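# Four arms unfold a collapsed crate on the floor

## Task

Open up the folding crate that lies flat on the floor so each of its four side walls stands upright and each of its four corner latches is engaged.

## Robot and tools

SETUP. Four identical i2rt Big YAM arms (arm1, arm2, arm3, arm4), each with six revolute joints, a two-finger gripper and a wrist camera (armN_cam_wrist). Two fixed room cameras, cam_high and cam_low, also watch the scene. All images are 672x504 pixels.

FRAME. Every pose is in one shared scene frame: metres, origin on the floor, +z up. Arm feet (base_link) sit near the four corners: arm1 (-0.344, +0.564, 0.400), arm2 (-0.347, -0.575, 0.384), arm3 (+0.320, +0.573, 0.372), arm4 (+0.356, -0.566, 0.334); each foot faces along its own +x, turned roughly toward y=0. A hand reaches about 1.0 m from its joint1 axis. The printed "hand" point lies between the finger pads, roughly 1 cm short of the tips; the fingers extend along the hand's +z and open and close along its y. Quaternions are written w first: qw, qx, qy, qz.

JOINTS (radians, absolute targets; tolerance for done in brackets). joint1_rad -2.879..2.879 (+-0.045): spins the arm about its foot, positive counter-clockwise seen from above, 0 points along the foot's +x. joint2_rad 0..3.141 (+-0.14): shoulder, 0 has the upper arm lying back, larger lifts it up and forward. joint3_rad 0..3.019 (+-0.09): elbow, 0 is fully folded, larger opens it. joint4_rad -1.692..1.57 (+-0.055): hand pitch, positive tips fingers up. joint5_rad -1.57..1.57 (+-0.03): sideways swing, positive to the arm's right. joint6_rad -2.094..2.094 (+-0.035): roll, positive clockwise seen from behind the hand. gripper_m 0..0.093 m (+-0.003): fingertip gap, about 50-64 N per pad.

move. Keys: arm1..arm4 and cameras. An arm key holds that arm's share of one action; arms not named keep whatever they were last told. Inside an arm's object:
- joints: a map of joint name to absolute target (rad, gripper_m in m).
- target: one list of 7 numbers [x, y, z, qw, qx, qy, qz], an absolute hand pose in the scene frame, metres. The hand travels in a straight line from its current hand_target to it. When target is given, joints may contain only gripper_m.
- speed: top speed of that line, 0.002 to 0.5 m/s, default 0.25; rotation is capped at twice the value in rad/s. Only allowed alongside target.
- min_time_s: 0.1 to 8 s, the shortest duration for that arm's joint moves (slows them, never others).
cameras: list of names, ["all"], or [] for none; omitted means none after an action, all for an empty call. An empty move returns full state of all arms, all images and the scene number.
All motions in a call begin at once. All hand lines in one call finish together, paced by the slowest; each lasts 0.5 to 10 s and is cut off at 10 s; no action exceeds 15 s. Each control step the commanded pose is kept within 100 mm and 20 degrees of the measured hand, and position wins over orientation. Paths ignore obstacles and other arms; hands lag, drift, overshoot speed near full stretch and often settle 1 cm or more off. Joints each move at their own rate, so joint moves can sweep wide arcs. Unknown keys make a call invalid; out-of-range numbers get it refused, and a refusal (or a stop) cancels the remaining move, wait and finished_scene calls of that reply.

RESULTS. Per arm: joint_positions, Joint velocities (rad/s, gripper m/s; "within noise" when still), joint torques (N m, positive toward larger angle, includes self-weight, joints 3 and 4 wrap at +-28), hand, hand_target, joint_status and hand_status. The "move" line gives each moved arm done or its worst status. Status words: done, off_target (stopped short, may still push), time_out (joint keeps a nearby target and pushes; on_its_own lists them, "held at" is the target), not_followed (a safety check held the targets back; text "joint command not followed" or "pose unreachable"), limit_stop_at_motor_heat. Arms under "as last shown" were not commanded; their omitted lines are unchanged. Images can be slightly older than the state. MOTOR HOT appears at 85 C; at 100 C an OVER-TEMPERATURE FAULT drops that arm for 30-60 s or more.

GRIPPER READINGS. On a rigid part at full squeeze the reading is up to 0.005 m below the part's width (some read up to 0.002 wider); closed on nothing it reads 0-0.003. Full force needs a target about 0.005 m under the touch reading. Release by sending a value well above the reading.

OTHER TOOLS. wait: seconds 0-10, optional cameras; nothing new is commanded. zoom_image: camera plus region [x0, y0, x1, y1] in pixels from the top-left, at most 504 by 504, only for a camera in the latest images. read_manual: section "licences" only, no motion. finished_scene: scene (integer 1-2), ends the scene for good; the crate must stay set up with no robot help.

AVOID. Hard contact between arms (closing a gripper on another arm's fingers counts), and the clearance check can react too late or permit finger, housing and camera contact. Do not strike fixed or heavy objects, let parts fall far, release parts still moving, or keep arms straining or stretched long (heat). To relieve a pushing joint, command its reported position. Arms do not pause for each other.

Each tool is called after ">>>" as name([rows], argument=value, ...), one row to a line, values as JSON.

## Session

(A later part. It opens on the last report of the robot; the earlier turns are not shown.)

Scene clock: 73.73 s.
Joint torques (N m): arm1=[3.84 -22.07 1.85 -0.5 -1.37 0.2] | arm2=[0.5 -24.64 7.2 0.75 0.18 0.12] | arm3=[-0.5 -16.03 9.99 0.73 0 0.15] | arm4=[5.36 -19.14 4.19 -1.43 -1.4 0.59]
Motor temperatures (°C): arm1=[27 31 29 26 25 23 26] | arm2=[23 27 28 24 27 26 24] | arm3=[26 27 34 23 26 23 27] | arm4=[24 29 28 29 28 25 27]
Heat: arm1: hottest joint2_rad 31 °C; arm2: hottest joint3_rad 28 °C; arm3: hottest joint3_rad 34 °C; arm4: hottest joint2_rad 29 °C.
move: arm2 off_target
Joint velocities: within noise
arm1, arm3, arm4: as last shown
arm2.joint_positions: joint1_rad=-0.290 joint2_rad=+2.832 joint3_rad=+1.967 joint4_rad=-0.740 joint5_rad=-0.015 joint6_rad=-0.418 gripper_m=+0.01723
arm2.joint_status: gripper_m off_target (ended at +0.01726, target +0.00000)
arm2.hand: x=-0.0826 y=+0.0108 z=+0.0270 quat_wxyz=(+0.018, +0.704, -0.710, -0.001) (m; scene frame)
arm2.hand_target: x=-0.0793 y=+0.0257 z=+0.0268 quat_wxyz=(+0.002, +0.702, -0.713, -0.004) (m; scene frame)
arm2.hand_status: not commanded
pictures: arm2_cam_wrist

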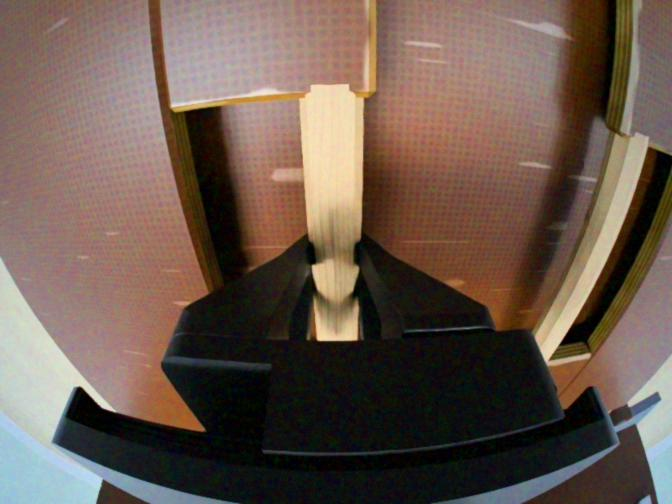

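>>> move(arm2={"joints": {"gripper_m": 0.045}})

>>> move(arm2={"target": [-0.081, 0.022, 0.018, 0, -0.6984, 0.7157, 0], "speed": 0.08})

>>> move(arm2={"joints": {"gripper_m": 0.0}}, cameras=["arm2_cam_wrist"])

Scene clock: 76.23 s.
Joint torques (N m): arm1=[3.84 -22.18 1.85 -0.69 -1.37 0.19] | arm2=[0.56 -24.7 7.16 0.68 0.08 0.06] | arm3=[0.03 -15.79 9.91 0.68 -0.02 0.15] | arm4=[5.36 -19.19 4.19 -1.43 -1.4 0.6]
Motor temperatures (°C): arm1=[27 31 29 26 25 23 26] | arm2=[23 28 28 24 27 26 24] | arm3=[26 27 35 23 26 23 27] | arm4=[24 29 28 29 28 25 27]
Heat: arm1: hottest joint2_rad 31 °C; arm2: hottest joint2_rad 28 °C; arm3: hottest joint3_rad 35 °C; arm4: hottest joint2_rad 29 °C.
move: arm2 done
Joint velocities: within noise
arm1, arm3, arm4: as last shown
arm2.joint_positions: joint1_rad=-0.290 joint2_rad=+2.832 joint3_rad=+1.969 joint4_rad=-0.739 joint5_rad=-0.004 joint6_rad=-0.412 gripper_m=+0.04482
arm2.joint_status: all done
arm2.hand: x=-0.0804 y=+0.0111 z=+0.0274 quat_wxyz=(+0.015, +0.702, -0.712, +0.004) (m; scene frame)
arm2.hand_target: x=-0.0778 y=+0.0258 z=+0.0274 quat_wxyz=(+0.000, +0.701, -0.713, -0.001) (m; scene frame)
arm2.hand_status: not commanded
pictures: none

Scene clock: 77.23 s.
Joint torques (N m): arm1=[3.96 -22.07 1.84 -0.51 -1.36 0.18] | arm2=[0.44 -24.59 6.63 0.66 0.03 0.07] | arm3=[-0.79 -15.91 9.87 0.65 -0.02 0.13] | arm4=[5.36 -19.14 4.19 -1.43 -1.4 0.59]
Motor temperatures (°C): arm1=[27 31 29 26 25 23 26] | arm2=[23 28 28 24 27 26 24] | arm3=[26 27 35 23 26 23 27] | arm4=[24 29 28 29 28 25 27]
Heat: arm1: hottest joint2_rad 31 °C; arm2: hottest joint2_rad 28 °C; arm3: hottest joint3_rad 35 °C; arm4: hottest joint2_rad 29 °C.
move: arm2 off_target
Joint velocities: within noise
arm1, arm3, arm4: as last shown
arm2.joint_positions: joint1_rad=-0.289 joint2_rad=+2.845 joint3_rad=+1.969 joint4_rad=-0.720 joint5_rad=-0.002 joint6_rad=-0.401 gripper_m=+0.04489
arm2.joint_status: not commanded
arm2.hand: x=-0.0816 y=+0.0101 z=+0.0196 quat_wxyz=(+0.012, +0.699, -0.715, +0.004) (m; scene frame)
arm2.hand_target: x=-0.0822 y=+0.0217 z=+0.0178 quat_wxyz=(+0.000, +0.699, -0.715, +0.000) (m; scene frame)
arm2.hand_status: off_target (0.012 m and 1.4 deg from the pose sent, 0.014 m and 1.9 deg at the start)
pictures: none

Scene clock: 77.87 s.
Joint torques (N m): arm1=[3.72 -22.07 1.83 -0.66 -1.36 0.2] | arm2=[0.03 -24.59 6.61 0.66 -0.01 0.27] | arm3=[-0.62 -15.68 9.83 0.59 -0.02 0.16] | arm4=[5.36 -19.19 4.19 -1.43 -1.41 0.59]
Motor temperatures (°C): arm1=[27 31 29 26 25 23 26] | arm2=[23 28 28 24 27 26 24] | arm3=[26 27 35 23 26 23 27] | arm4=[24 29 28 29 28 25 27]
Heat: arm1: hottest joint2_rad 31 °C; arm2: hottest joint2_rad 28 °C; arm3: hottest joint3_rad 35 °C; arm4: hottest joint2_rad 29 °C.
move: arm2 off_target
Joint velocities: within noise
arm1, arm3, arm4: as last shown
arm2.joint_positions: joint1_rad=-0.289 joint2_rad=+2.845 joint3_rad=+1.969 joint4_rad=-0.720 joint5_rad=-0.006 joint6_rad=-0.420 gripper_m=+0.01685
arm2.joint_status: gripper_m off_target (ended at +0.01688, target +0.00000)
arm2.hand: x=-0.0821 y=+0.0103 z=+0.0196 quat_wxyz=(+0.012, +0.705, -0.709, +0.002) (m; scene frame)
arm2.hand_target: x=-0.0828 y=+0.0220 z=+0.0178 quat_wxyz=(+0.001, +0.699, -0.715, -0.002) (m; scene frame)
arm2.hand_status: not commanded
pictures: arm2_cam_wrist

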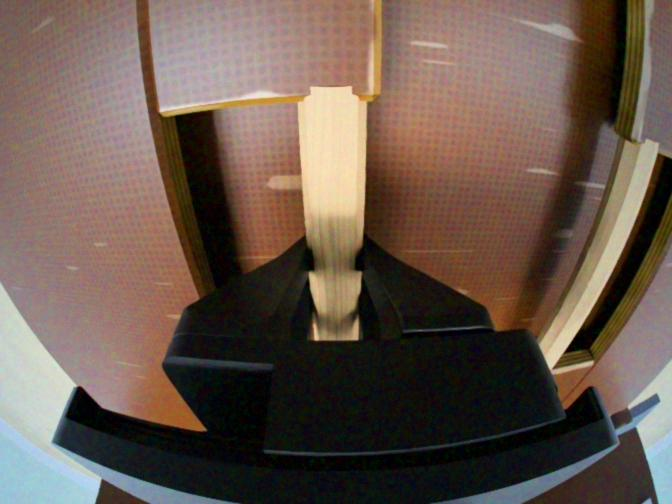

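>>> move(arm2={"target": [-0.096, 0.023, 0.122, 0, -0.6984, 0.7157, 0], "speed": 0.12})

>>> move(arm2={"target": [-0.148, 0.024, 0.202, 0, -0.6984, 0.7157, 0], "speed": 0.12}, cameras=["arm2_cam_wrist"])

Scene clock: 80.60 s.
Joint torques (N m): arm1=[3.49 -22.01 1.76 -0.51 -1.41 0.18] | arm2=[0.79 -30.97 4.05 -1.1 -0.7 0.39] | arm3=[-0.21 -15.85 9.95 0.53 0 0.13] | arm4=[5.42 -19.14 4.19 -1.43 -1.4 0.59]
Motor temperatures (°C): arm1=[27 31 29 26 25 23 26] | arm2=[23 28 28 24 27 26 25] | arm3=[26 27 35 23 26 23 27] | arm4=[24 29 28 29 29 25 27]
Heat: arm1: hottest joint2_rad 31 °C; arm2: hottest joint2_rad 28 °C; arm3: hottest joint3_rad 35 °C; arm4: hottest joint2_rad 29 °C.
move: arm2 off_target
Joint velocities: within noise
arm1, arm3, arm4: as last shown
arm2.joint_positions: joint1_rad=-0.270 joint2_rad=+2.694 joint3_rad=+1.831 joint4_rad=-0.720 joint5_rad=+0.021 joint6_rad=-0.409 gripper_m=+0.01679
arm2.joint_status: not commanded
arm2.hand: x=-0.0906 y=+0.0091 z=+0.0793 quat_wxyz=(+0.002, +0.708, -0.706, +0.012) (m; scene frame)
arm2.hand_target: x=-0.0940 y=+0.0246 z=+0.1193 quat_wxyz=(-0.004, +0.698, -0.716, +0.001) (m; scene frame)
arm2.hand_status: off_target (0.045 m and 2.1 deg from the pose sent, 0.104 m and 1.8 deg at the start)
pictures: none

Scene clock: 82.07 s.
Joint torques (N m): arm1=[3.19 -21.42 1.95 -0.47 -1.4 0.19] | arm2=[1.61 -31.03 4.25 -1.47 -1.21 0.55] | arm3=[-0.26 -16.09 9.7 0.53 -0.01 0.14] | arm4=[5.36 -19.14 4.19 -1.43 -1.4 0.59]
Motor temperatures (°C): arm1=[27 31 29 26 26 23 26] | arm2=[23 28 27 24 27 26 25] | arm3=[26 27 35 23 26 23 27] | arm4=[24 29 28 29 29 25 27]
Heat: arm1: hottest joint2_rad 31 °C; arm2: hottest joint2_rad 28 °C; arm3: hottest joint3_rad 35 °C; arm4: hottest joint2_rad 29 °C.
move: arm2 off_target
Joint velocities: within noise
arm1, arm3: as last shown
arm2.joint_positions: joint1_rad=-0.210 joint2_rad=+2.515 joint3_rad=+1.693 joint4_rad=-0.768 joint5_rad=+0.028 joint6_rad=-0.348 gripper_m=+0.01659
arm2.joint_status: not commanded
arm2.hand: x=-0.1295 y=+0.0097 z=+0.1544 quat_wxyz=(+0.002, +0.707, -0.707, +0.017) (m; scene frame)
arm2.hand_target: x=-0.1425 y=+0.0238 z=+0.1994 quat_wxyz=(-0.001, +0.696, -0.718, +0.000) (m; scene frame)
arm2.hand_status: off_target (0.053 m and 2.5 deg from the pose sent, 0.136 m and 2.1 deg at the start)
arm4.joint_positions: joint1_rad=+0.620 joint2_rad=+2.050 joint3_rad=+1.245 joint4_rad=-0.712 joint5_rad=+0.040 joint6_rad=-0.717 gripper_m=+0.01667
arm4.joint_status: not commanded
arm4.hand: x=-0.0330 y=-0.1989 z=+0.2469 quat_wxyz=(-0.033, +0.999, -0.014, -0.007) (m; scene frame)
arm4.hand_target: x=-0.0358 y=-0.2374 z=+0.2433 quat_wxyz=(-0.001, +1.000, -0.012, +0.002) (m; scene frame)
arm4.hand_status: not commanded
pictures: arm2_cam_wrist

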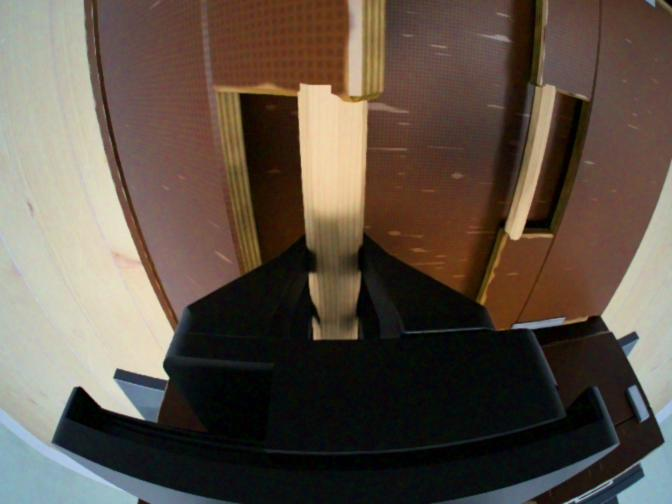

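>>> move(arm2={"target": [-0.215, 0.025, 0.241, 0, -0.6984, 0.7157, 0], "speed": 0.1})

>>> move(arm2={"target": [-0.268, 0.026, 0.245, 0, -0.6984, 0.7157, 0], "speed": 0.08}, arm3={"target": [0.1, 0.009, 0.28, 0, 0.7157, 0.6984, 0], "speed": 0.25})

>>> move(arm2={"target": [-0.303, 0.026, 0.243, 0, -0.6984, 0.7157, 0], "speed": 0.06}, arm3={"target": [0.023, 0.008, 0.13, 0, 0.7157, 0.6984, 0], "speed": 0.25}, cameras=["arm2_cam_wrist", "arm3_cam_wrist"])

Scene clock: 85.37 s.
Joint torques (N m): arm1=[3.49 -21.54 1.87 -0.72 -1.36 0.21] | arm2=[1.85 -28.1 5.2 -0.43 -1.14 0.53] | arm3=[-0.56 -15.91 9.98 0.64 -0.03 0.11] | arm4=[5.36 -19.19 4.19 -1.43 -1.4 0.59]
Motor temperatures (°C): arm1=[27 31 29 26 26 23 26] | arm2=[23 29 27 24 27 26 25] | arm3=[26 28 35 23 26 23 27] | arm4=[24 29 27 29 29 25 27]
Heat: arm1: hottest joint2_rad 31 °C; arm2: hottest joint2_rad 29 °C; arm3: hottest joint3_rad 35 °C; arm4: hottest joint2_rad 29 °C.
move: arm2 off_target
Joint velocities: within noise
arm1.joint_positions: joint1_rad=+0.585 joint2_rad=+2.137 joint3_rad=+1.057 joint4_rad=-0.457 joint5_rad=+0.028 joint6_rad=-0.753 gripper_m=+0.01688
arm1.joint_status: not commanded
arm1.hand: x=-0.0215 y=+0.2217 z=+0.2290 quat_wxyz=(+0.001, -0.024, -0.999, +0.025) (m; scene frame)
arm1.hand_target: x=-0.0145 y=+0.2523 z=+0.2338 quat_wxyz=(+0.001, -0.009, -1.000, +0.000) (m; scene frame)
arm1.hand_status: not commanded
arm2.joint_positions: joint1_rad=-0.101 joint2_rad=+2.383 joint3_rad=+1.594 joint4_rad=-0.820 joint5_rad=+0.025 joint6_rad=-0.243 gripper_m=+0.01634
arm2.joint_status: not commanded
arm2.hand: x=-0.1997 y=+0.0102 z=+0.2075 quat_wxyz=(+0.009, +0.709, -0.705, +0.021) (m; scene frame)
arm2.hand_target: x=-0.2145 y=+0.0257 z=+0.2401 quat_wxyz=(+0.000, +0.699, -0.715, -0.001) (m; scene frame)
arm2.hand_status: off_target (0.040 m and 3.1 deg from the pose sent, 0.123 m and 2.5 deg at the start)
arm3, arm4: as last shown
pictures: none

Scene clock: 87.00 s.
Joint torques (N m): arm1=[3.78 -23 1.91 -0.62 -1.37 0.2] | arm2=[3.78 -26.4 5.15 -0.05 -1.45 0.76] | arm3=[-0.67 -16.67 8.69 0.65 -0.04 -0.05] | arm4=[5.36 -19.14 4.19 -1.42 -1.4 0.59]
Motor temperatures (°C): arm1=[27 31 29 26 26 23 26] | arm2=[23 29 27 24 28 26 25] | arm3=[26 27 35 23 26 23 27] | arm4=[24 29 27 29 29 25 27]
Heat: arm1: hottest joint2_rad 31 °C; arm2: hottest joint2_rad 29 °C; arm3: hottest joint3_rad 35 °C; arm4: hottest joint2_rad 29 °C.
move: arm2 off_target; arm3 off_target
Joint velocities: within noise
arm1, arm4: as last shown
arm2.joint_positions: joint1_rad=-0.039 joint2_rad=+2.343 joint3_rad=+1.559 joint4_rad=-0.828 joint5_rad=+0.034 joint6_rad=-0.177 gripper_m=+0.01623
arm2.joint_status: not commanded
arm2.hand: x=-0.2366 y=+0.0100 z=+0.2215 quat_wxyz=(+0.006, +0.708, -0.706, +0.026) (m; scene frame)
arm2.hand_target: x=-0.2669 y=+0.0234 z=+0.2440 quat_wxyz=(+0.004, +0.699, -0.715, +0.003) (m; scene frame)
arm2.hand_status: off_target (0.042 m and 3.4 deg from the pose sent, 0.079 m and 3.1 deg at the start)
arm3.joint_positions: joint1_rad=-0.150 joint2_rad=+2.190 joint3_rad=+1.506 joint4_rad=-0.915 joint5_rad=+0.003 joint6_rad=-0.336 gripper_m=+0.05013
arm3.joint_status: not commanded
arm3.hand: x=+0.1102 y=+0.0268 z=+0.2812 quat_wxyz=(+0.007, -0.717, -0.697, -0.013) (m; scene frame)
arm3.hand_target: x=+0.1044 y=+0.0102 z=+0.2797 quat_wxyz=(-0.001, -0.714, -0.700, -0.001) (m; scene frame)
arm3.hand_status: off_target (0.021 m and 1.7 deg from the pose sent, 0.172 m and 3.2 deg at the start)
pictures: none

Scene clock: 88.63 s.
Joint torques (N m): arm1=[3.84 -21.95 1.92 -0.65 -1.36 0.21] | arm2=[6.07 -25.76 4.89 0.55 -1.92 0.99] | arm3=[-0.97 -18.08 7.6 0.27 -0.04 -0.02] | arm4=[5.36 -19.19 4.19 -1.42 -1.4 0.59]
Motor temperatures (°C): arm1=[27 31 29 26 26 23 26] | arm2=[23 29 27 24 28 26 25] | arm3=[26 27 35 23 26 23 27] | arm4=[24 29 27 29 29 25 27]
Heat: arm1: hottest joint2_rad 31 °C; arm2: hottest joint2_rad 29 °C; arm3: hottest joint3_rad 35 °C; arm4: hottest joint2_rad 29 °C.
move: arm2 off_target; arm3 off_target
Joint velocities: within noise
arm1, arm4: as last shown
arm2.joint_positions: joint1_rad=-0.008 joint2_rad=+2.332 joint3_rad=+1.548 joint4_rad=-0.828 joint5_rad=+0.044 joint6_rad=-0.144 gripper_m=+0.01623
arm2.joint_status: not commanded
arm2.hand: x=-0.2534 y=+0.0104 z=+0.2249 quat_wxyz=(+0.003, +0.707, -0.707, +0.030) (m; scene frame)
arm2.hand_target: x=-0.3012 y=+0.0248 z=+0.2422 quat_wxyz=(+0.002, +0.700, -0.714, +0.001) (m; scene frame)
arm2.hand_status: off_target (0.055 m and 3.7 deg from the pose sent, 0.072 m and 3.4 deg at the start)
arm3.joint_positions: joint1_rad=-0.267 joint2_rad=+2.521 joint3_rad=+1.702 joint4_rad=-0.759 joint5_rad=+0.003 joint6_rad=-0.450 gripper_m=+0.05013
arm3.joint_status: not commanded
arm3.hand: x=+0.0286 y=+0.0172 z=+0.1391 quat_wxyz=(+0.002, -0.718, -0.696, -0.004) (m; scene frame)
arm3.hand_target: x=+0.0245 y=+0.0100 z=+0.1296 quat_wxyz=(+0.000, -0.716, -0.698, -0.001) (m; scene frame)
arm3.hand_status: off_target (0.014 m and 0.7 deg from the pose sent, 0.176 m and 1.7 deg at the start)
pictures: arm2_cam_wrist, arm3_cam_wrist

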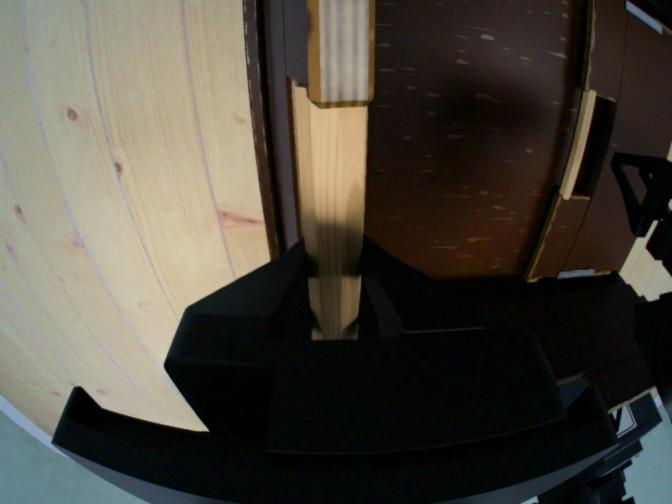

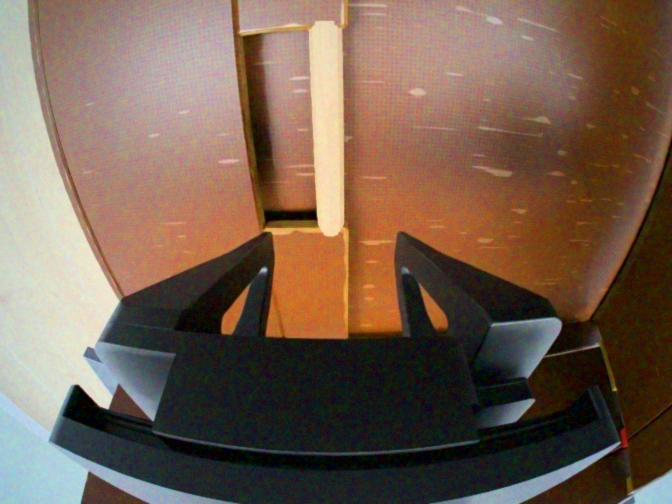

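>>> move(arm2={"target": [-0.330, 0.027, 0.241, 0, -0.6984, 0.7157, 0], "speed": 0.06}, arm3={"target": [0.0245, 0.009, 0.045, 0, 0.7157, 0.6984, 0], "speed": 0.15}, cameras=["arm2_cam_wrist", "arm3_cam_wrist"])

Scene clock: 91.60 s.
Joint torques (N m): arm1=[3.66 -22.07 1.87 -0.66 -1.37 0.2] | arm2=[4.6 -24.59 5.72 0.68 -2.18 0.82] | arm3=[-0.67 -17.96 6.82 0.54 0.08 -0.01] | arm4=[5.36 -19.19 4.19 -1.43 -1.4 0.59]
Motor temperatures (°C): arm1=[27 31 29 26 26 23 26] | arm2=[23 29 27 24 28 26 25] | arm3=[26 28 34 23 26 23 27] | arm4=[24 29 27 29 29 25 28]
Heat: arm1: hottest joint2_rad 31 °C; arm2: hottest joint2_rad 29 °C; arm3: hottest joint3_rad 34 °C; arm4: hottest joint2_rad 29 °C.
move: arm2 off_target; arm3 off_target
Joint velocities: within noise
arm1, arm4: as last shown
arm2.joint_positions: joint1_rad=+0.055 joint2_rad=+2.320 joint3_rad=+1.533 joint4_rad=-0.828 joint5_rad=+0.053 joint6_rad=-0.081 gripper_m=+0.01623
arm2.joint_status: not commanded
arm2.hand: x=-0.2892 y=+0.0106 z=+0.2279 quat_wxyz=(-0.001, +0.707, -0.706, +0.034) (m; scene frame)
arm2.hand_target: x=-0.3286 y=+0.0256 z=+0.2412 quat_wxyz=(+0.001, +0.699, -0.715, +0.002) (m; scene frame)
arm2.hand_status: off_target (0.046 m and 4.2 deg from the pose sent, 0.080 m and 3.7 deg at the start)
arm3.joint_positions: joint1_rad=-0.271 joint2_rad=+2.700 joint3_rad=+1.805 joint4_rad=-0.685 joint5_rad=+0.003 joint6_rad=-0.450 gripper_m=+0.05013
arm3.joint_status: not commanded
arm3.hand: x=+0.0258 y=+0.0177 z=+0.0552 quat_wxyz=(+0.002, -0.720, -0.694, -0.005) (m; scene frame)
arm3.hand_target: x=+0.0220 y=+0.0105 z=+0.0463 quat_wxyz=(+0.000, -0.717, -0.697, +0.001) (m; scene frame)
arm3.hand_status: off_target (0.014 m and 1.0 deg from the pose sent, 0.095 m and 0.7 deg at the start)
pictures: arm2_cam_wrist, arm3_cam_wrist

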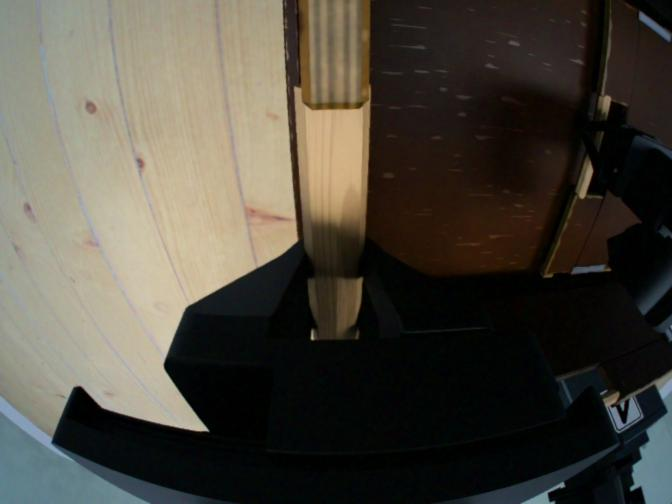

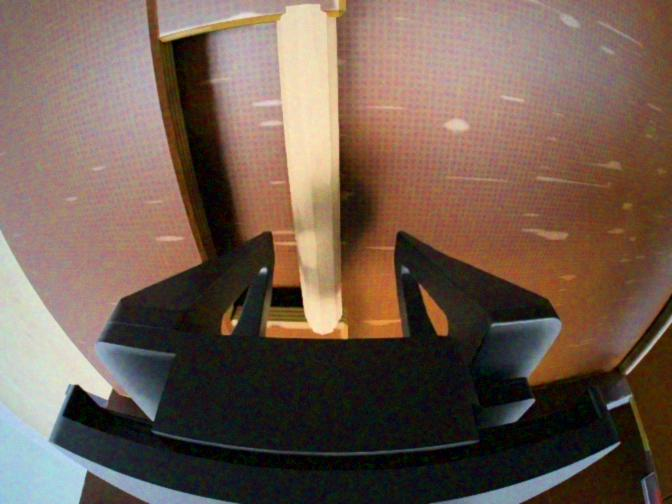

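>>> move(arm3={"target": [0.032, 0.001, 0.014, 0, 0.7157, 0.6984, 0], "speed": 0.1}, cameras=["arm3_cam_wrist"])

Scene clock: 94.97 s.
Joint torques (N m): arm1=[3.43 -22.48 1.89 -0.59 -1.34 0.23] | arm2=[4.54 -24.53 5.75 0.66 -2.18 0.82] | arm3=[0.32 -17.79 7.13 0.65 0.01 0.12] | arm4=[5.3 -19.14 4.19 -1.42 -1.4 0.59]
Motor temperatures (°C): arm1=[27 31 29 26 26 23 26] | arm2=[23 29 27 24 29 26 25] | arm3=[26 27 34 23 26 23 27] | arm4=[24 29 27 29 29 25 28]
Heat: arm1: hottest joint2_rad 31 °C; arm2: hottest joint2_rad 29 °C; arm3: hottest joint3_rad 34 °C; arm4: hottest joint2_rad 29 °C.
move: arm3 off_target
Joint velocities: within noise
arm1, arm2, arm4: as last shown
arm3.joint_positions: joint1_rad=-0.264 joint2_rad=+2.763 joint3_rad=+1.872 joint4_rad=-0.678 joint5_rad=+0.005 joint6_rad=-0.450 gripper_m=+0.05012
arm3.joint_status: not commanded
arm3.hand: x=+0.0253 y=+0.0068 z=+0.0328 quat_wxyz=(+0.001, -0.717, -0.697, +0.001) (m; scene frame)
arm3.hand_target: x=+0.0332 y=+0.0025 z=+0.0141 quat_wxyz=(+0.000, -0.715, -0.699, +0.000) (m; scene frame)
arm3.hand_status: off_target (0.021 m and 0.3 deg from the pose sent, 0.045 m and 1.0 deg at the start)
pictures: arm3_cam_wrist

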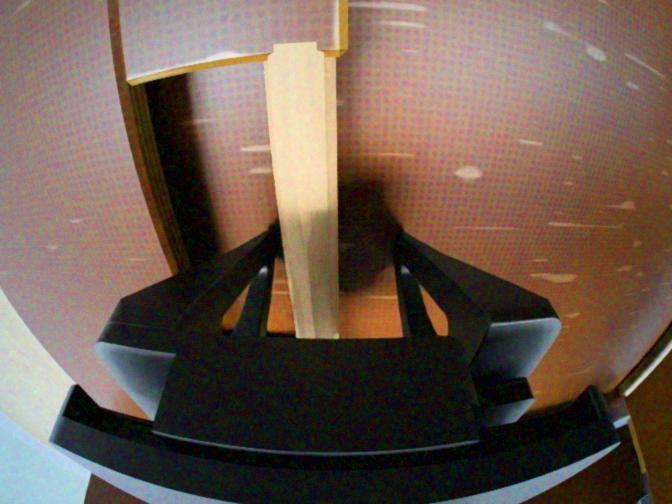

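>>> move(arm3={"target": [0.036, 0.001, 0.030, 0, 0.7157, 0.6984, 0], "speed": 0.1})

>>> move(arm3={"target": [0.036, 0.001, 0.013, 0, 0.7157, 0.6984, 0], "speed": 0.1})

>>> move(arm3={"joints": {"gripper_m": 0.0}}, cameras=["arm3_cam_wrist"])

Scene clock: 97.33 s.
Joint torques (N m): arm1=[3.84 -22.42 1.83 -0.62 -1.34 0.24] | arm2=[4.6 -24.59 5.74 0.66 -2.19 0.82] | arm3=[0.85 -19.9 4.92 0.28 0 0.17] | arm4=[5.36 -19.14 4.21 -1.43 -1.4 0.6]
Motor temperatures (°C): arm1=[27 31 29 26 26 23 26] | arm2=[23 29 27 24 29 26 25] | arm3=[26 28 34 23 26 23 27] | arm4=[24 29 27 29 29 25 28]
Heat: arm1: hottest joint2_rad 31 °C; arm2: hottest joint2_rad 29 °C; arm3: hottest joint3_rad 34 °C; arm4: hottest joint2_rad 29 °C.
move: arm3 off_target
Joint velocities: within noise
arm1, arm2, arm4: as last shown
arm3.joint_positions: joint1_rad=-0.262 joint2_rad=+2.763 joint3_rad=+1.872 joint4_rad=-0.678 joint5_rad=+0.005 joint6_rad=-0.445 gripper_m=+0.05012
arm3.joint_status: not commanded
arm3.hand: x=+0.0262 y=+0.0063 z=+0.0328 quat_wxyz=(+0.001, -0.718, -0.696, +0.001) (m; scene frame)
arm3.hand_target: x=+0.0354 y=+0.0014 z=+0.0301 quat_wxyz=(+0.000, -0.716, -0.698, +0.000) (m; scene frame)
arm3.hand_status: off_target (0.011 m and 0.5 deg from the pose sent, 0.012 m and 0.3 deg at the start)
pictures: none

Scene clock: 98.30 s.
Joint torques (N m): arm1=[3.37 -21.89 1.87 -0.62 -1.37 0.21] | arm2=[4.6 -24.53 5.72 0.68 -2.19 0.82] | arm3=[0.85 -17.67 6.63 0.84 0.04 0.16] | arm4=[5.36 -19.14 4.19 -1.43 -1.4 0.59]
Motor temperatures (°C): arm1=[27 31 29 26 26 23 26] | arm2=[23 29 27 24 29 26 25] | arm3=[26 28 34 23 26 23 27] | arm4=[24 29 27 29 29 25 28]
Heat: arm1: hottest joint2_rad 31 °C; arm2: hottest joint2_rad 29 °C; arm3: hottest joint3_rad 34 °C; arm4: hottest joint2_rad 29 °C.
move: arm3 off_target
Joint velocities: within noise
arm1, arm2, arm4: as last shown
arm3.joint_positions: joint1_rad=-0.262 joint2_rad=+2.763 joint3_rad=+1.872 joint4_rad=-0.678 joint5_rad=+0.005 joint6_rad=-0.445 gripper_m=+0.05012
arm3.joint_status: not commanded
arm3.hand: x=+0.0262 y=+0.0063 z=+0.0328 quat_wxyz=(+0.001, -0.718, -0.696, +0.001) (m; scene frame)
arm3.hand_target: x=+0.0359 y=+0.0023 z=+0.0138 quat_wxyz=(+0.000, -0.716, -0.698, +0.000) (m; scene frame)
arm3.hand_status: off_target (0.023 m and 0.5 deg from the pose sent, 0.023 m and 0.5 deg at the start)
pictures: none

Scene clock: 99.03 s.
Joint torques (N m): arm1=[3.37 -22.07 1.88 -0.87 -1.39 0.21] | arm2=[4.66 -24.53 5.74 0.66 -2.18 0.82] | arm3=[0.26 -17.61 6.52 1.1 0.21 0.2] | arm4=[5.3 -19.14 4.19 -1.42 -1.4 0.59]
Motor temperatures (°C): arm1=[27 31 29 26 26 23 26] | arm2=[23 29 27 24 29 26 25] | arm3=[26 28 34 23 26 23 27] | arm4=[24 29 27 29 29 25 28]
Heat: arm1: hottest joint2_rad 31 °C; arm2: hottest joint2_rad 29 °C; arm3: hottest joint3_rad 34 °C; arm4: hottest joint2_rad 29 °C.
move: arm3 off_target
Joint velocities: within noise
arm1, arm2: as last shown
arm3.joint_positions: joint1_rad=-0.255 joint2_rad=+2.763 joint3_rad=+1.872 joint4_rad=-0.684 joint5_rad=-0.008 joint6_rad=-0.458 gripper_m=+0.01628
arm3.joint_status: gripper_m off_target (ended at +0.01631, target +0.00000)
arm3.hand: x=+0.0332 y=+0.0044 z=+0.0328 quat_wxyz=(-0.004, -0.712, -0.703, -0.004) (m; scene frame)
arm3.hand_target: x=+0.0399 y=+0.0002 z=+0.0140 quat_wxyz=(-0.003, -0.711, -0.703, -0.001) (m; scene frame)
arm3.hand_status: not commanded
arm4.joint_positions: joint1_rad=+0.620 joint2_rad=+2.050 joint3_rad=+1.245 joint4_rad=-0.712 joint5_rad=+0.040 joint6_rad=-0.717 gripper_m=+0.01667
arm4.joint_status: not commanded
arm4.hand: x=-0.0330 y=-0.1989 z=+0.2469 quat_wxyz=(-0.033, +0.999, -0.014, -0.007) (m; scene frame)
arm4.hand_target: x=-0.0358 y=-0.2374 z=+0.2433 quat_wxyz=(-0.001, +1.000, -0.012, +0.002) (m; scene frame)
arm4.hand_status: not commanded
pictures: arm3_cam_wrist

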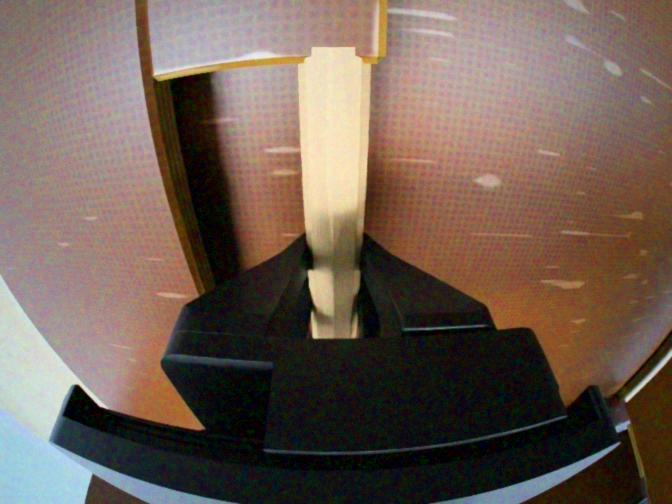

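>>> move(arm3={"target": [0.050, 0.004, 0.122, 0, 0.7157, 0.6984, 0], "speed": 0.12})

>>> move(arm3={"target": [0.102, 0.003, 0.202, 0, 0.7157, 0.6984, 0], "speed": 0.12}, cameras=["arm3_cam_wrist"])

Scene clock: 101.67 s.
Joint torques (N m): arm1=[3.9 -22.01 1.85 -0.7 -1.37 0.2] | arm2=[4.66 -24.53 5.74 0.66 -2.19 0.82] | arm3=[0.5 -24.18 3.25 -1.29 -0.39 0.27] | arm4=[5.36 -19.19 4.19 -1.42 -1.4 0.59]
Motor temperatures (°C): arm1=[27 31 29 26 26 23 26] | arm2=[23 29 27 24 30 26 25] | arm3=[26 28 34 23 26 23 27] | arm4=[24 29 27 29 29 25 28]
Heat: arm1: hottest joint2_rad 31 °C; arm2: hottest joint5_rad 30 °C; arm3: hottest joint3_rad 34 °C; arm4: hottest joint2_rad 29 °C.
move: arm3 off_target
Joint velocities: within noise
arm1.joint_positions: joint1_rad=+0.585 joint2_rad=+2.137 joint3_rad=+1.057 joint4_rad=-0.457 joint5_rad=+0.028 joint6_rad=-0.753 gripper_m=+0.01688
arm1.joint_status: not commanded
arm1.hand: x=-0.0215 y=+0.2217 z=+0.2290 quat_wxyz=(+0.001, -0.024, -0.999, +0.025) (m; scene frame)
arm1.hand_target: x=-0.0145 y=+0.2523 z=+0.2338 quat_wxyz=(+0.001, -0.009, -1.000, +0.000) (m; scene frame)
arm1.hand_status: not commanded
arm2, arm4: as last shown
arm3.joint_positions: joint1_rad=-0.233 joint2_rad=+2.611 joint3_rad=+1.740 joint4_rad=-0.687 joint5_rad=+0.023 joint6_rad=-0.439 gripper_m=+0.01620
arm3.joint_status: not commanded
arm3.hand: x=+0.0430 y=+0.0060 z=+0.0939 quat_wxyz=(+0.008, -0.710, -0.704, +0.009) (m; scene frame)
arm3.hand_target: x=+0.0507 y=+0.0007 z=+0.1203 quat_wxyz=(+0.002, -0.714, -0.700, +0.005) (m; scene frame)
arm3.hand_status: off_target (0.029 m and 1.6 deg from the pose sent, 0.091 m and 0.9 deg at the start)
pictures: none

Scene clock: 103.13 s.
Joint torques (N m): arm1=[3.25 -21.66 1.87 -0.77 -1.31 0.21] | arm2=[4.6 -24.53 5.74 0.66 -2.18 0.82] | arm3=[0.79 -24.47 3.43 -1.66 -0.73 0.4] | arm4=[5.36 -19.19 4.19 -1.43 -1.4 0.59]
Motor temperatures (°C): arm1=[27 31 28 26 26 23 26] | arm2=[23 29 27 24 30 26 25] | arm3=[26 28 34 23 26 23 27] | arm4=[24 29 27 29 29 25 28]
Heat: arm1: hottest joint2_rad 31 °C; arm2: hottest joint5_rad 30 °C; arm3: hottest joint3_rad 34 °C; arm4: hottest joint2_rad 29 °C.
move: arm3 off_target
Joint velocities: within noise
arm1, arm2, arm4: as last shown
arm3.joint_positions: joint1_rad=-0.173 joint2_rad=+2.432 joint3_rad=+1.607 joint4_rad=-0.738 joint5_rad=+0.028 joint6_rad=-0.376 gripper_m=+0.01607
arm3.joint_status: not commanded
arm3.hand: x=+0.0831 y=+0.0068 z=+0.1679 quat_wxyz=(+0.010, -0.711, -0.703, +0.008) (m; scene frame)
arm3.hand_target: x=+0.0951 y=+0.0042 z=+0.2003 quat_wxyz=(+0.001, -0.719, -0.695, +0.001) (m; scene frame)
arm3.hand_status: off_target (0.039 m and 1.6 deg from the pose sent, 0.123 m and 1.6 deg at the start)
pictures: arm3_cam_wrist

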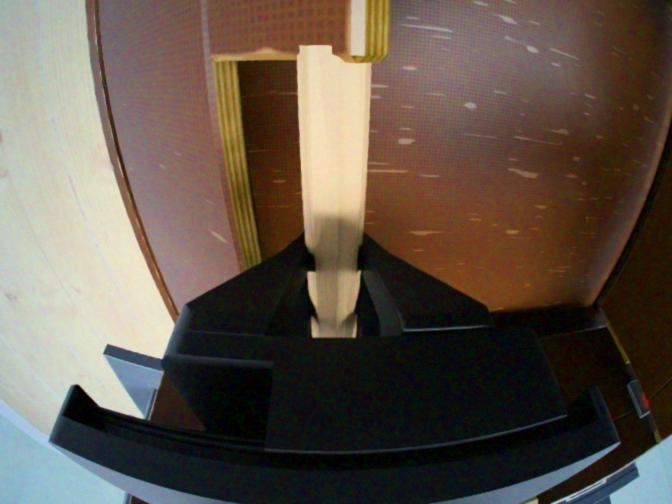

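>>> move(arm3={"target": [0.167, 0.002, 0.246, 0, 0.7157, 0.6984, 0], "speed": 0.1})

>>> move(arm3={"target": [0.220, 0.001, 0.250, 0, 0.7157, 0.6984, 0], "speed": 0.08})

>>> move(arm3={"target": [0.257, 0.0, 0.248, 0, 0.7157, 0.6984, 0], "speed": 0.06})

>>> move(arm3={"target": [0.284, 0.0, 0.246, 0, 0.7157, 0.6984, 0], "speed": 0.06}, arm2={"target": [-0.336, 0.027, 0.241, 0, -0.6984, 0.7157, 0], "speed": 0.06}, cameras=["arm3_cam_wrist", "arm2_cam_wrist"])

Scene clock: 106.60 s.
Joint torques (N m): arm1=[3.84 -22.07 1.83 -0.66 -1.36 0.17] | arm2=[4.66 -24.59 5.72 0.65 -2.18 0.82] | arm3=[1.08 -22.3 4.19 -0.81 -0.71 0.4] | arm4=[5.42 -19.19 4.19 -1.43 -1.4 0.59]
Motor temperatures (°C): arm1=[27 32 28 26 26 23 26] | arm2=[23 28 27 24 30 26 25] | arm3=[26 29 33 23 26 23 27] | arm4=[24 29 27 29 29 25 28]
Heat: arm1: hottest joint2_rad 32 °C; arm2: hottest joint5_rad 30 °C; arm3: hottest joint3_rad 33 °C; arm4: hottest joint2_rad 29 °C.
move: arm3 off_target
Joint velocities: within noise
arm1, arm2, arm4: as last shown
arm3.joint_positions: joint1_rad=-0.064 joint2_rad=+2.302 joint3_rad=+1.512 joint4_rad=-0.794 joint5_rad=+0.025 joint6_rad=-0.271 gripper_m=+0.01591
arm3.joint_status: not commanded
arm3.hand: x=+0.1530 y=+0.0070 z=+0.2189 quat_wxyz=(+0.013, -0.710, -0.704, -0.001) (m; scene frame)
arm3.hand_target: x=+0.1662 y=+0.0018 z=+0.2444 quat_wxyz=(+0.000, -0.716, -0.698, -0.001) (m; scene frame)
arm3.hand_status: off_target (0.031 m and 1.7 deg from the pose sent, 0.115 m and 1.6 deg at the start)
pictures: none

Scene clock: 107.87 s.
Joint torques (N m): arm1=[3.84 -22.18 1.94 -0.57 -1.35 0.16] | arm2=[4.54 -24.53 5.75 0.66 -2.19 0.82] | arm3=[2.67 -21.25 4.26 -0.27 -0.94 0.63] | arm4=[5.36 -19.14 4.19 -1.43 -1.4 0.59]
Motor temperatures (°C): arm1=[27 32 28 26 26 23 26] | arm2=[23 28 27 24 30 26 25] | arm3=[26 29 33 23 26 23 27] | arm4=[24 29 27 29 29 25 28]
Heat: arm1: hottest joint2_rad 32 °C; arm2: hottest joint5_rad 30 °C; arm3: hottest joint3_rad 33 °C; arm4: hottest joint2_rad 29 °C.
move: arm3 off_target
Joint velocities: within noise
arm1, arm4: as last shown
arm2.joint_positions: joint1_rad=+0.055 joint2_rad=+2.320 joint3_rad=+1.533 joint4_rad=-0.828 joint5_rad=+0.053 joint6_rad=-0.081 gripper_m=+0.01623
arm2.joint_status: not commanded
arm2.hand: x=-0.2892 y=+0.0106 z=+0.2279 quat_wxyz=(-0.001, +0.707, -0.706, +0.034) (m; scene frame)
arm2.hand_target: x=-0.3286 y=+0.0256 z=+0.2412 quat_wxyz=(+0.001, +0.699, -0.715, +0.002) (m; scene frame)
arm2.hand_status: not commanded
arm3.joint_positions: joint1_rad=-0.001 joint2_rad=+2.259 joint3_rad=+1.472 joint4_rad=-0.794 joint5_rad=+0.034 joint6_rad=-0.203 gripper_m=+0.01578
arm3.joint_status: not commanded
arm3.hand: x=+0.1893 y=+0.0066 z=+0.2327 quat_wxyz=(+0.016, -0.712, -0.702, +0.004) (m; scene frame)
arm3.hand_target: x=+0.2178 y=+0.0008 z=+0.2494 quat_wxyz=(+0.000, -0.716, -0.698, +0.000) (m; scene frame)
arm3.hand_status: off_target (0.036 m and 2.0 deg from the pose sent, 0.074 m and 1.7 deg at the start)
pictures: none

Scene clock: 109.03 s.
Joint torques (N m): arm1=[2.84 -21.83 1.87 -0.7 -1.33 0.2] | arm2=[4.66 -24.59 5.74 0.68 -2.19 0.82] | arm3=[4.84 -20.07 3.74 0.18 -1.45 0.77] | arm4=[5.42 -19.19 4.19 -1.43 -1.4 0.59]
Motor temperatures (°C): arm1=[27 32 28 26 26 23 26] | arm2=[23 28 27 24 30 26 25] | arm3=[26 29 33 23 26 23 27] | arm4=[24 29 27 29 30 25 28]
Heat: arm1: hottest joint2_rad 32 °C; arm2: hottest joint5_rad 30 °C; arm3: hottest joint3_rad 33 °C; arm4: hottest joint5_rad 30 °C.
move: arm3 off_target
Joint velocities: within noise
arm1, arm2, arm4: as last shown
arm3.joint_positions: joint1_rad=+0.037 joint2_rad=+2.245 joint3_rad=+1.458 joint4_rad=-0.797 joint5_rad=+0.046 joint6_rad=-0.162 gripper_m=+0.01578
arm3.joint_status: not commanded
arm3.hand: x=+0.2098 y=+0.0065 z=+0.2369 quat_wxyz=(+0.022, -0.713, -0.701, +0.007) (m; scene frame)
arm3.hand_target: x=+0.2551 y=+0.0018 z=+0.2472 quat_wxyz=(+0.002, -0.715, -0.699, -0.002) (m; scene frame)
arm3.hand_status: off_target (0.049 m and 2.6 deg from the pose sent, 0.070 m and 2.0 deg at the start)
pictures: none

Scene clock: 110.33 s.
Joint torques (N m): arm1=[4.25 -22.18 2 -0.61 -1.36 0.21] | arm2=[5.36 -24.59 5.65 0.69 -2.29 0.91] | arm3=[4.25 -19.37 4.26 0.54 -1.76 0.7] | arm4=[5.42 -19.14 4.19 -1.43 -1.4 0.59]
Motor temperatures (°C): arm1=[27 32 28 26 26 23 26] | arm2=[23 28 27 24 30 26 25] | arm3=[26 29 33 23 26 23 27] | arm4=[24 29 27 29 30 25 28]
Heat: arm1: hottest joint2_rad 32 °C; arm2: hottest joint5_rad 30 °C; arm3: hottest joint3_rad 33 °C; arm4: hottest joint5_rad 30 °C.
move: arm2 off_target; arm3 off_target
Joint velocities: within noise
arm1, arm4: as last shown
arm2.joint_positions: joint1_rad=+0.055 joint2_rad=+2.320 joint3_rad=+1.533 joint4_rad=-0.828 joint5_rad=+0.053 joint6_rad=-0.081 gripper_m=+0.01623
arm2.joint_status: not commanded
arm2.hand: x=-0.2892 y=+0.0106 z=+0.2279 quat_wxyz=(-0.001, +0.707, -0.706, +0.034) (m; scene frame)
arm2.hand_target: x=-0.3346 y=+0.0253 z=+0.2409 quat_wxyz=(+0.002, +0.700, -0.714, +0.001) (m; scene frame)
arm2.hand_status: off_target (0.051 m and 4.2 deg from the pose sent, 0.051 m and 4.2 deg at the start)
arm3.joint_positions: joint1_rad=+0.097 joint2_rad=+2.234 joint3_rad=+1.444 joint4_rad=-0.802 joint5_rad=+0.057 joint6_rad=-0.102 gripper_m=+0.01578
arm3.joint_status: not commanded
arm3.hand: x=+0.2426 y=+0.0065 z=+0.2394 quat_wxyz=(+0.028, -0.713, -0.701, +0.009) (m; scene frame)
arm3.hand_target: x=+0.2823 y=+0.0022 z=+0.2457 quat_wxyz=(+0.004, -0.715, -0.699, -0.002) (m; scene frame)
arm3.hand_status: off_target (0.042 m and 3.4 deg from the pose sent, 0.075 m and 2.6 deg at the start)
pictures: arm2_cam_wrist, arm3_cam_wrist

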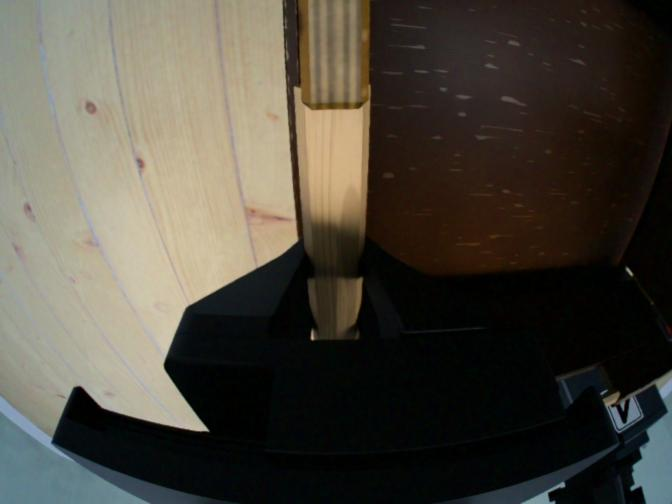

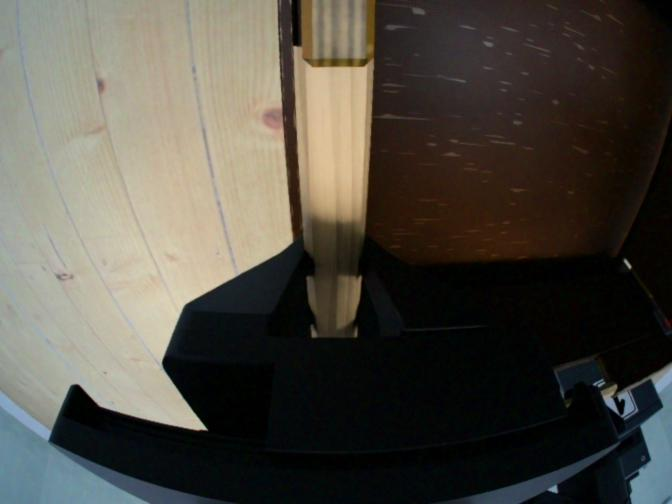

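>>> move(arm3={"target": [0.306, 0.0, 0.245, 0, 0.7157, 0.6984, 0], "speed": 0.06}, arm2={"target": [-0.347, 0.027, 0.241, 0, -0.6984, 0.7157, 0], "speed": 0.06}, cameras=["arm1_cam_wrist", "arm4_cam_wrist", "cam_high", "cam_low"])

Scene clock: 112.40 s.
Joint torques (N m): arm1=[3.49 -21.77 1.84 -0.75 -1.33 0.19] | arm2=[6.01 -24.53 5.64 0.69 -2.33 0.98] | arm3=[4.78 -18.78 4 0.84 -1.97 0.82] | arm4=[5.36 -19.14 4.19 -1.42 -1.4 0.59]
Motor temperatures (°C): arm1=[27 32 28 26 26 23 26] | arm2=[23 28 27 24 31 26 25] | arm3=[26 29 32 23 27 23 27] | arm4=[24 29 27 29 30 25 28]
Heat: arm1: hottest joint2_rad 32 °C; arm2: hottest joint5_rad 31 °C; arm3: hottest joint3_rad 32 °C; arm4: hottest joint5_rad 30 °C.
move: arm2 off_target; arm3 off_target
Joint velocities: within noise
arm1, arm4: as last shown
arm2.joint_positions: joint1_rad=+0.066 joint2_rad=+2.320 joint3_rad=+1.532 joint4_rad=-0.828 joint5_rad=+0.053 joint6_rad=-0.068 gripper_m=+0.01623
arm2.joint_status: not commanded
arm2.hand: x=-0.2955 y=+0.0104 z=+0.2275 quat_wxyz=(-0.001, +0.706, -0.707, +0.035) (m; scene frame)
arm2.hand_target: x=-0.3454 y=+0.0248 z=+0.2407 quat_wxyz=(+0.003, +0.700, -0.715, +0.001) (m; scene frame)
arm2.hand_status: off_target (0.056 m and 4.2 deg from the pose sent, 0.062 m and 4.2 deg at the start)
arm3.joint_positions: joint1_rad=+0.117 joint2_rad=+2.233 joint3_rad=+1.441 joint4_rad=-0.802 joint5_rad=+0.062 joint6_rad=-0.080 gripper_m=+0.01578
arm3.joint_status: not commanded
arm3.hand: x=+0.2533 y=+0.0064 z=+0.2395 quat_wxyz=(+0.030, -0.713, -0.700, +0.010) (m; scene frame)
arm3.hand_target: x=+0.3034 y=+0.0016 z=+0.2451 quat_wxyz=(+0.002, -0.715, -0.699, -0.002) (m; scene frame)
arm3.hand_status: off_target (0.053 m and 3.6 deg from the pose sent, 0.064 m and 3.4 deg at the start)
pictures: arm1_cam_wrist, arm4_cam_wrist, cam_high, cam_low

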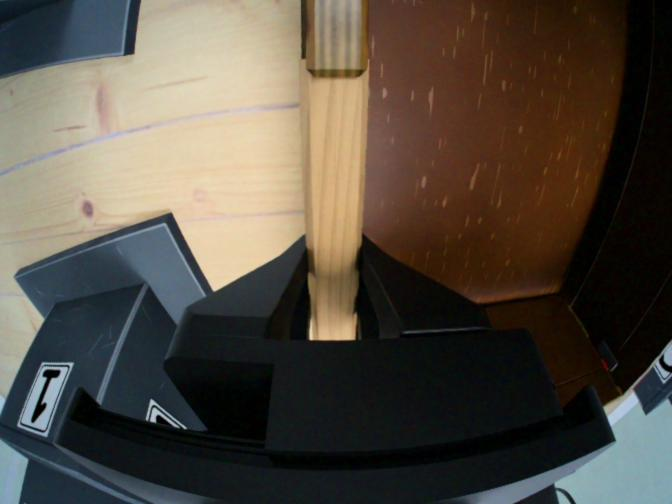

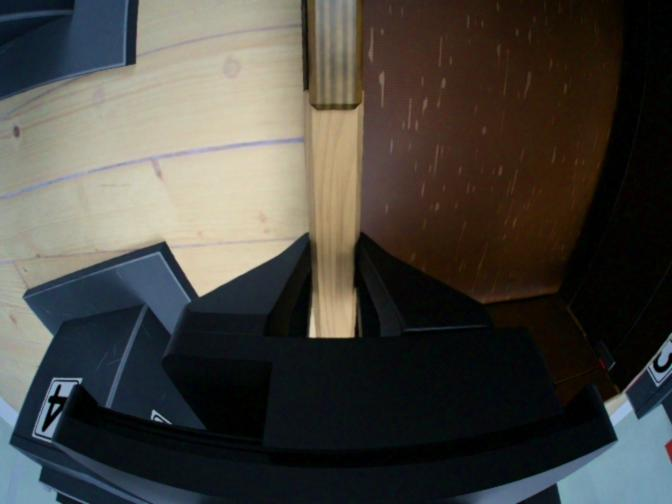

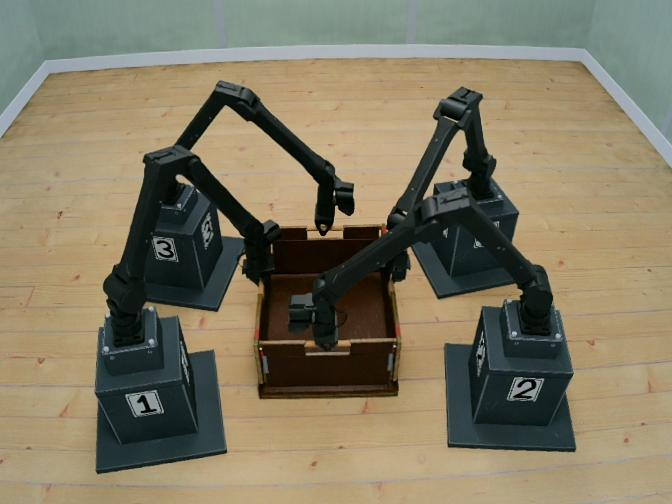

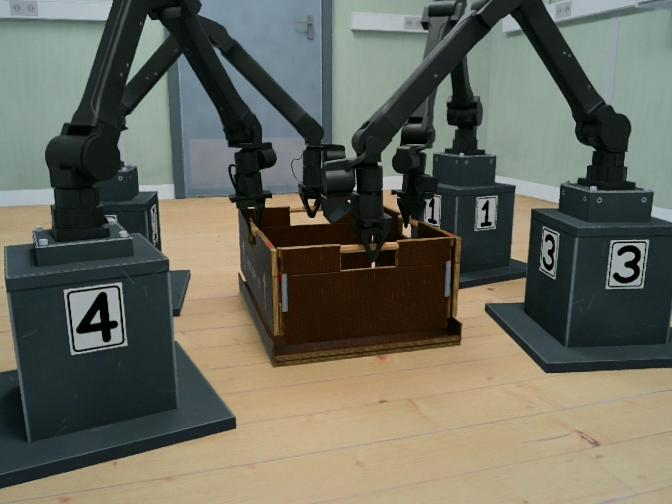

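>>> zoom_image(camera="cam_high", region=[230, 210, 430, 410])

>>> zoom_image(camera="cam_low", region=[220, 180, 480, 375])

Scaled by 2.520 from the camera's 672x504 image, which has a finer 960x720 frame.

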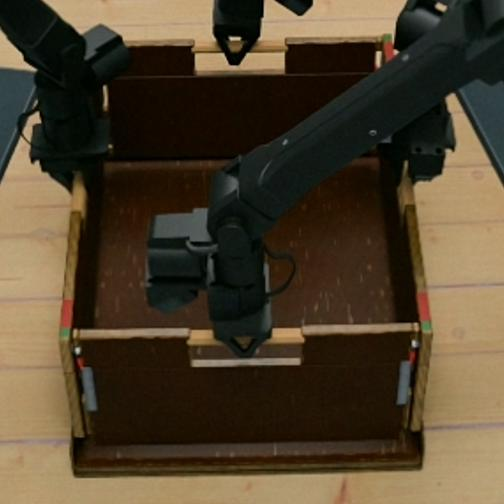

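Scaled by 1.938 from the camera's 672x504 image, which has a finer 960x720 frame.

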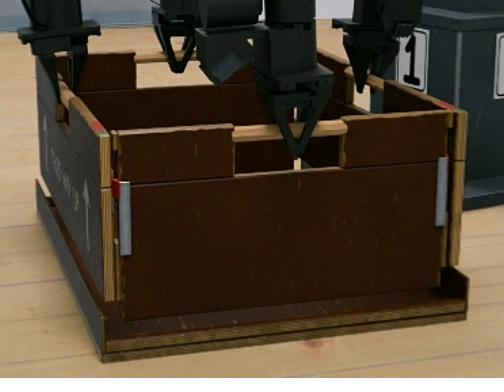

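>>> move(arm2={"target": [-0.300, 0.013, 0.233, 0, -0.6984, 0.7157, 0], "speed": 0.05}, arm3={"target": [0.257, 0.004, 0.237, 0, 0.7157, 0.6984, 0], "speed": 0.05}, arm1={"target": [-0.021, 0.227, 0.229, 0, 0.0122, 0.9999, 0], "speed": 0.05}, arm4={"target": [-0.034, -0.204, 0.246, 0, 0.9999, -0.0122, 0], "speed": 0.05}, cameras=["cam_high", "cam_low"])

>>> zoom_image(camera="cam_high", region=[230, 210, 430, 410])

>>> zoom_image(camera="cam_low", region=[220, 180, 480, 375])

Scene clock: 116.90 s.
Joint torques (N m): arm1=[0.09 -19.55 4.63 -1.29 -1.13 -0.03] | arm2=[0.26 -24.06 4.33 0.85 -1.41 0.29] | arm3=[-0.5 -18.37 4 1.58 -1.36 0.18] | arm4=[1.85 -17.2 8.77 -2.15 -1.28 0.08]
Motor temperatures (°C): arm1=[27 32 28 26 26 23 26] | arm2=[24 28 27 24 31 26 25] | arm3=[26 28 32 23 28 23 28] | arm4=[24 29 27 29 30 25 28]
Heat: arm1: hottest joint2_rad 32 °C; arm2: hottest joint5_rad 31 °C; arm3: hottest joint3_rad 32 °C; arm4: hottest joint5_rad 30 °C.
move: arm1 off_target; arm2 off_target; arm3 off_target; arm4 off_target
Joint velocities: within noise
arm1.joint_positions: joint1_rad=+0.579 joint2_rad=+2.139 joint3_rad=+1.060 joint4_rad=-0.457 joint5_rad=+0.020 joint6_rad=-0.759 gripper_m=+0.01688
arm1.joint_status: not commanded
arm1.hand: x=-0.0217 y=+0.2197 z=+0.2289 quat_wxyz=(-0.002, -0.024, -0.999, +0.022) (m; scene frame)
arm1.hand_target: x=-0.0210 y=+0.2278 z=+0.2289 quat_wxyz=(+0.000, -0.017, -1.000, +0.000) (m; scene frame)
arm1.hand_status: off_target (0.007 m and 2.9 deg from the pose sent, 0.005 m and 3.1 deg at the start)
arm2.joint_positions: joint1_rad=+0.055 joint2_rad=+2.311 joint3_rad=+1.510 joint4_rad=-0.792 joint5_rad=+0.033 joint6_rad=-0.082 gripper_m=+0.01624
arm2.joint_status: not commanded
arm2.hand: x=-0.2927 y=+0.0103 z=+0.2267 quat_wxyz=(-0.003, +0.707, -0.706, +0.020) (m; scene frame)
arm2.hand_target: x=-0.3000 y=+0.0133 z=+0.2327 quat_wxyz=(+0.000, +0.699, -0.715, +0.000) (m; scene frame)
arm2.hand_status: off_target (0.010 m and 2.7 deg from the pose sent, 0.008 m and 4.2 deg at the start)
arm3.joint_positions: joint1_rad=+0.108 joint2_rad=+2.233 joint3_rad=+1.441 joint4_rad=-0.800 joint5_rad=+0.043 joint6_rad=-0.096 gripper_m=+0.01578
arm3.joint_status: not commanded
arm3.hand: x=+0.2512 y=+0.0063 z=+0.2393 quat_wxyz=(+0.022, -0.711, -0.703, +0.004) (m; scene frame)
arm3.hand_target: x=+0.2582 y=+0.0040 z=+0.2371 quat_wxyz=(+0.000, -0.715, -0.699, -0.001) (m; scene frame)
arm3.hand_status: off_target (0.007 m and 2.7 deg from the pose sent, 0.005 m and 3.6 deg at the start)
arm4.joint_positions: joint1_rad=+0.614 joint2_rad=+2.056 joint3_rad=+1.261 joint4_rad=-0.732 joint5_rad=+0.033 joint6_rad=-0.722 gripper_m=+0.01667
arm4.joint_status: not commanded
arm4.hand: x=-0.0329 y=-0.1963 z=+0.2478 quat_wxyz=(-0.027, +1.000, -0.014, -0.005) (m; scene frame)
arm4.hand_target: x=-0.0341 y=-0.2039 z=+0.2463 quat_wxyz=(-0.001, +1.000, -0.013, -0.001) (m; scene frame)
arm4.hand_status: off_target (0.008 m and 3.1 deg from the pose sent, 0.005 m and 3.9 deg at the start)
pictures: cam_high, cam_low

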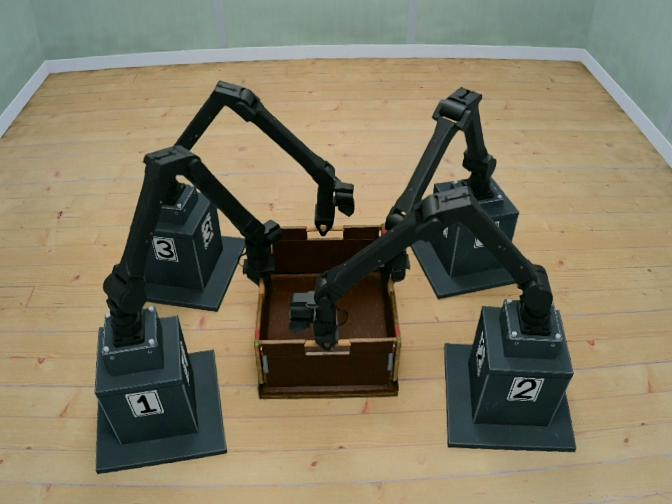

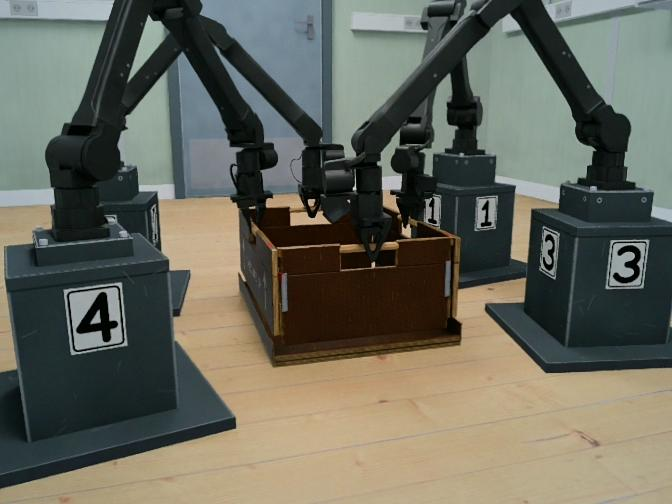

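Scaled by 2.520 from the camera's 672x504 image, which has a finer 960x720 frame.

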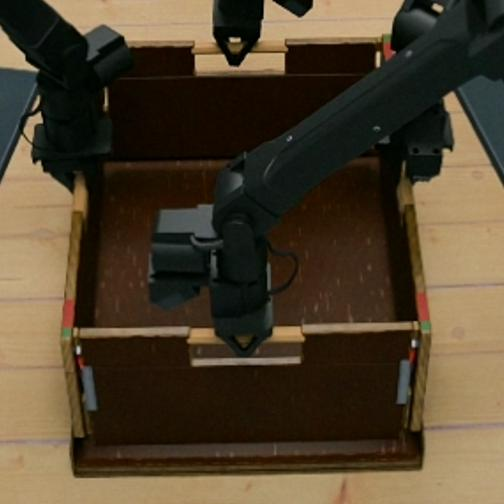

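Scaled by 1.938 from the camera's 672x504 image, which has a finer 960x720 frame.

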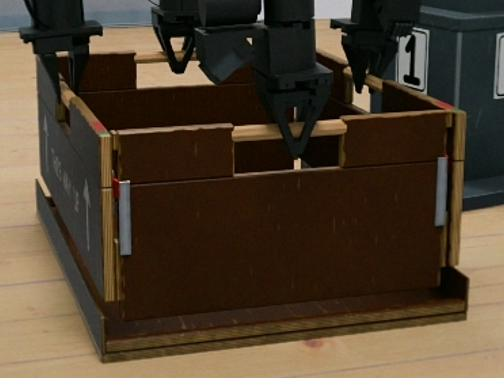

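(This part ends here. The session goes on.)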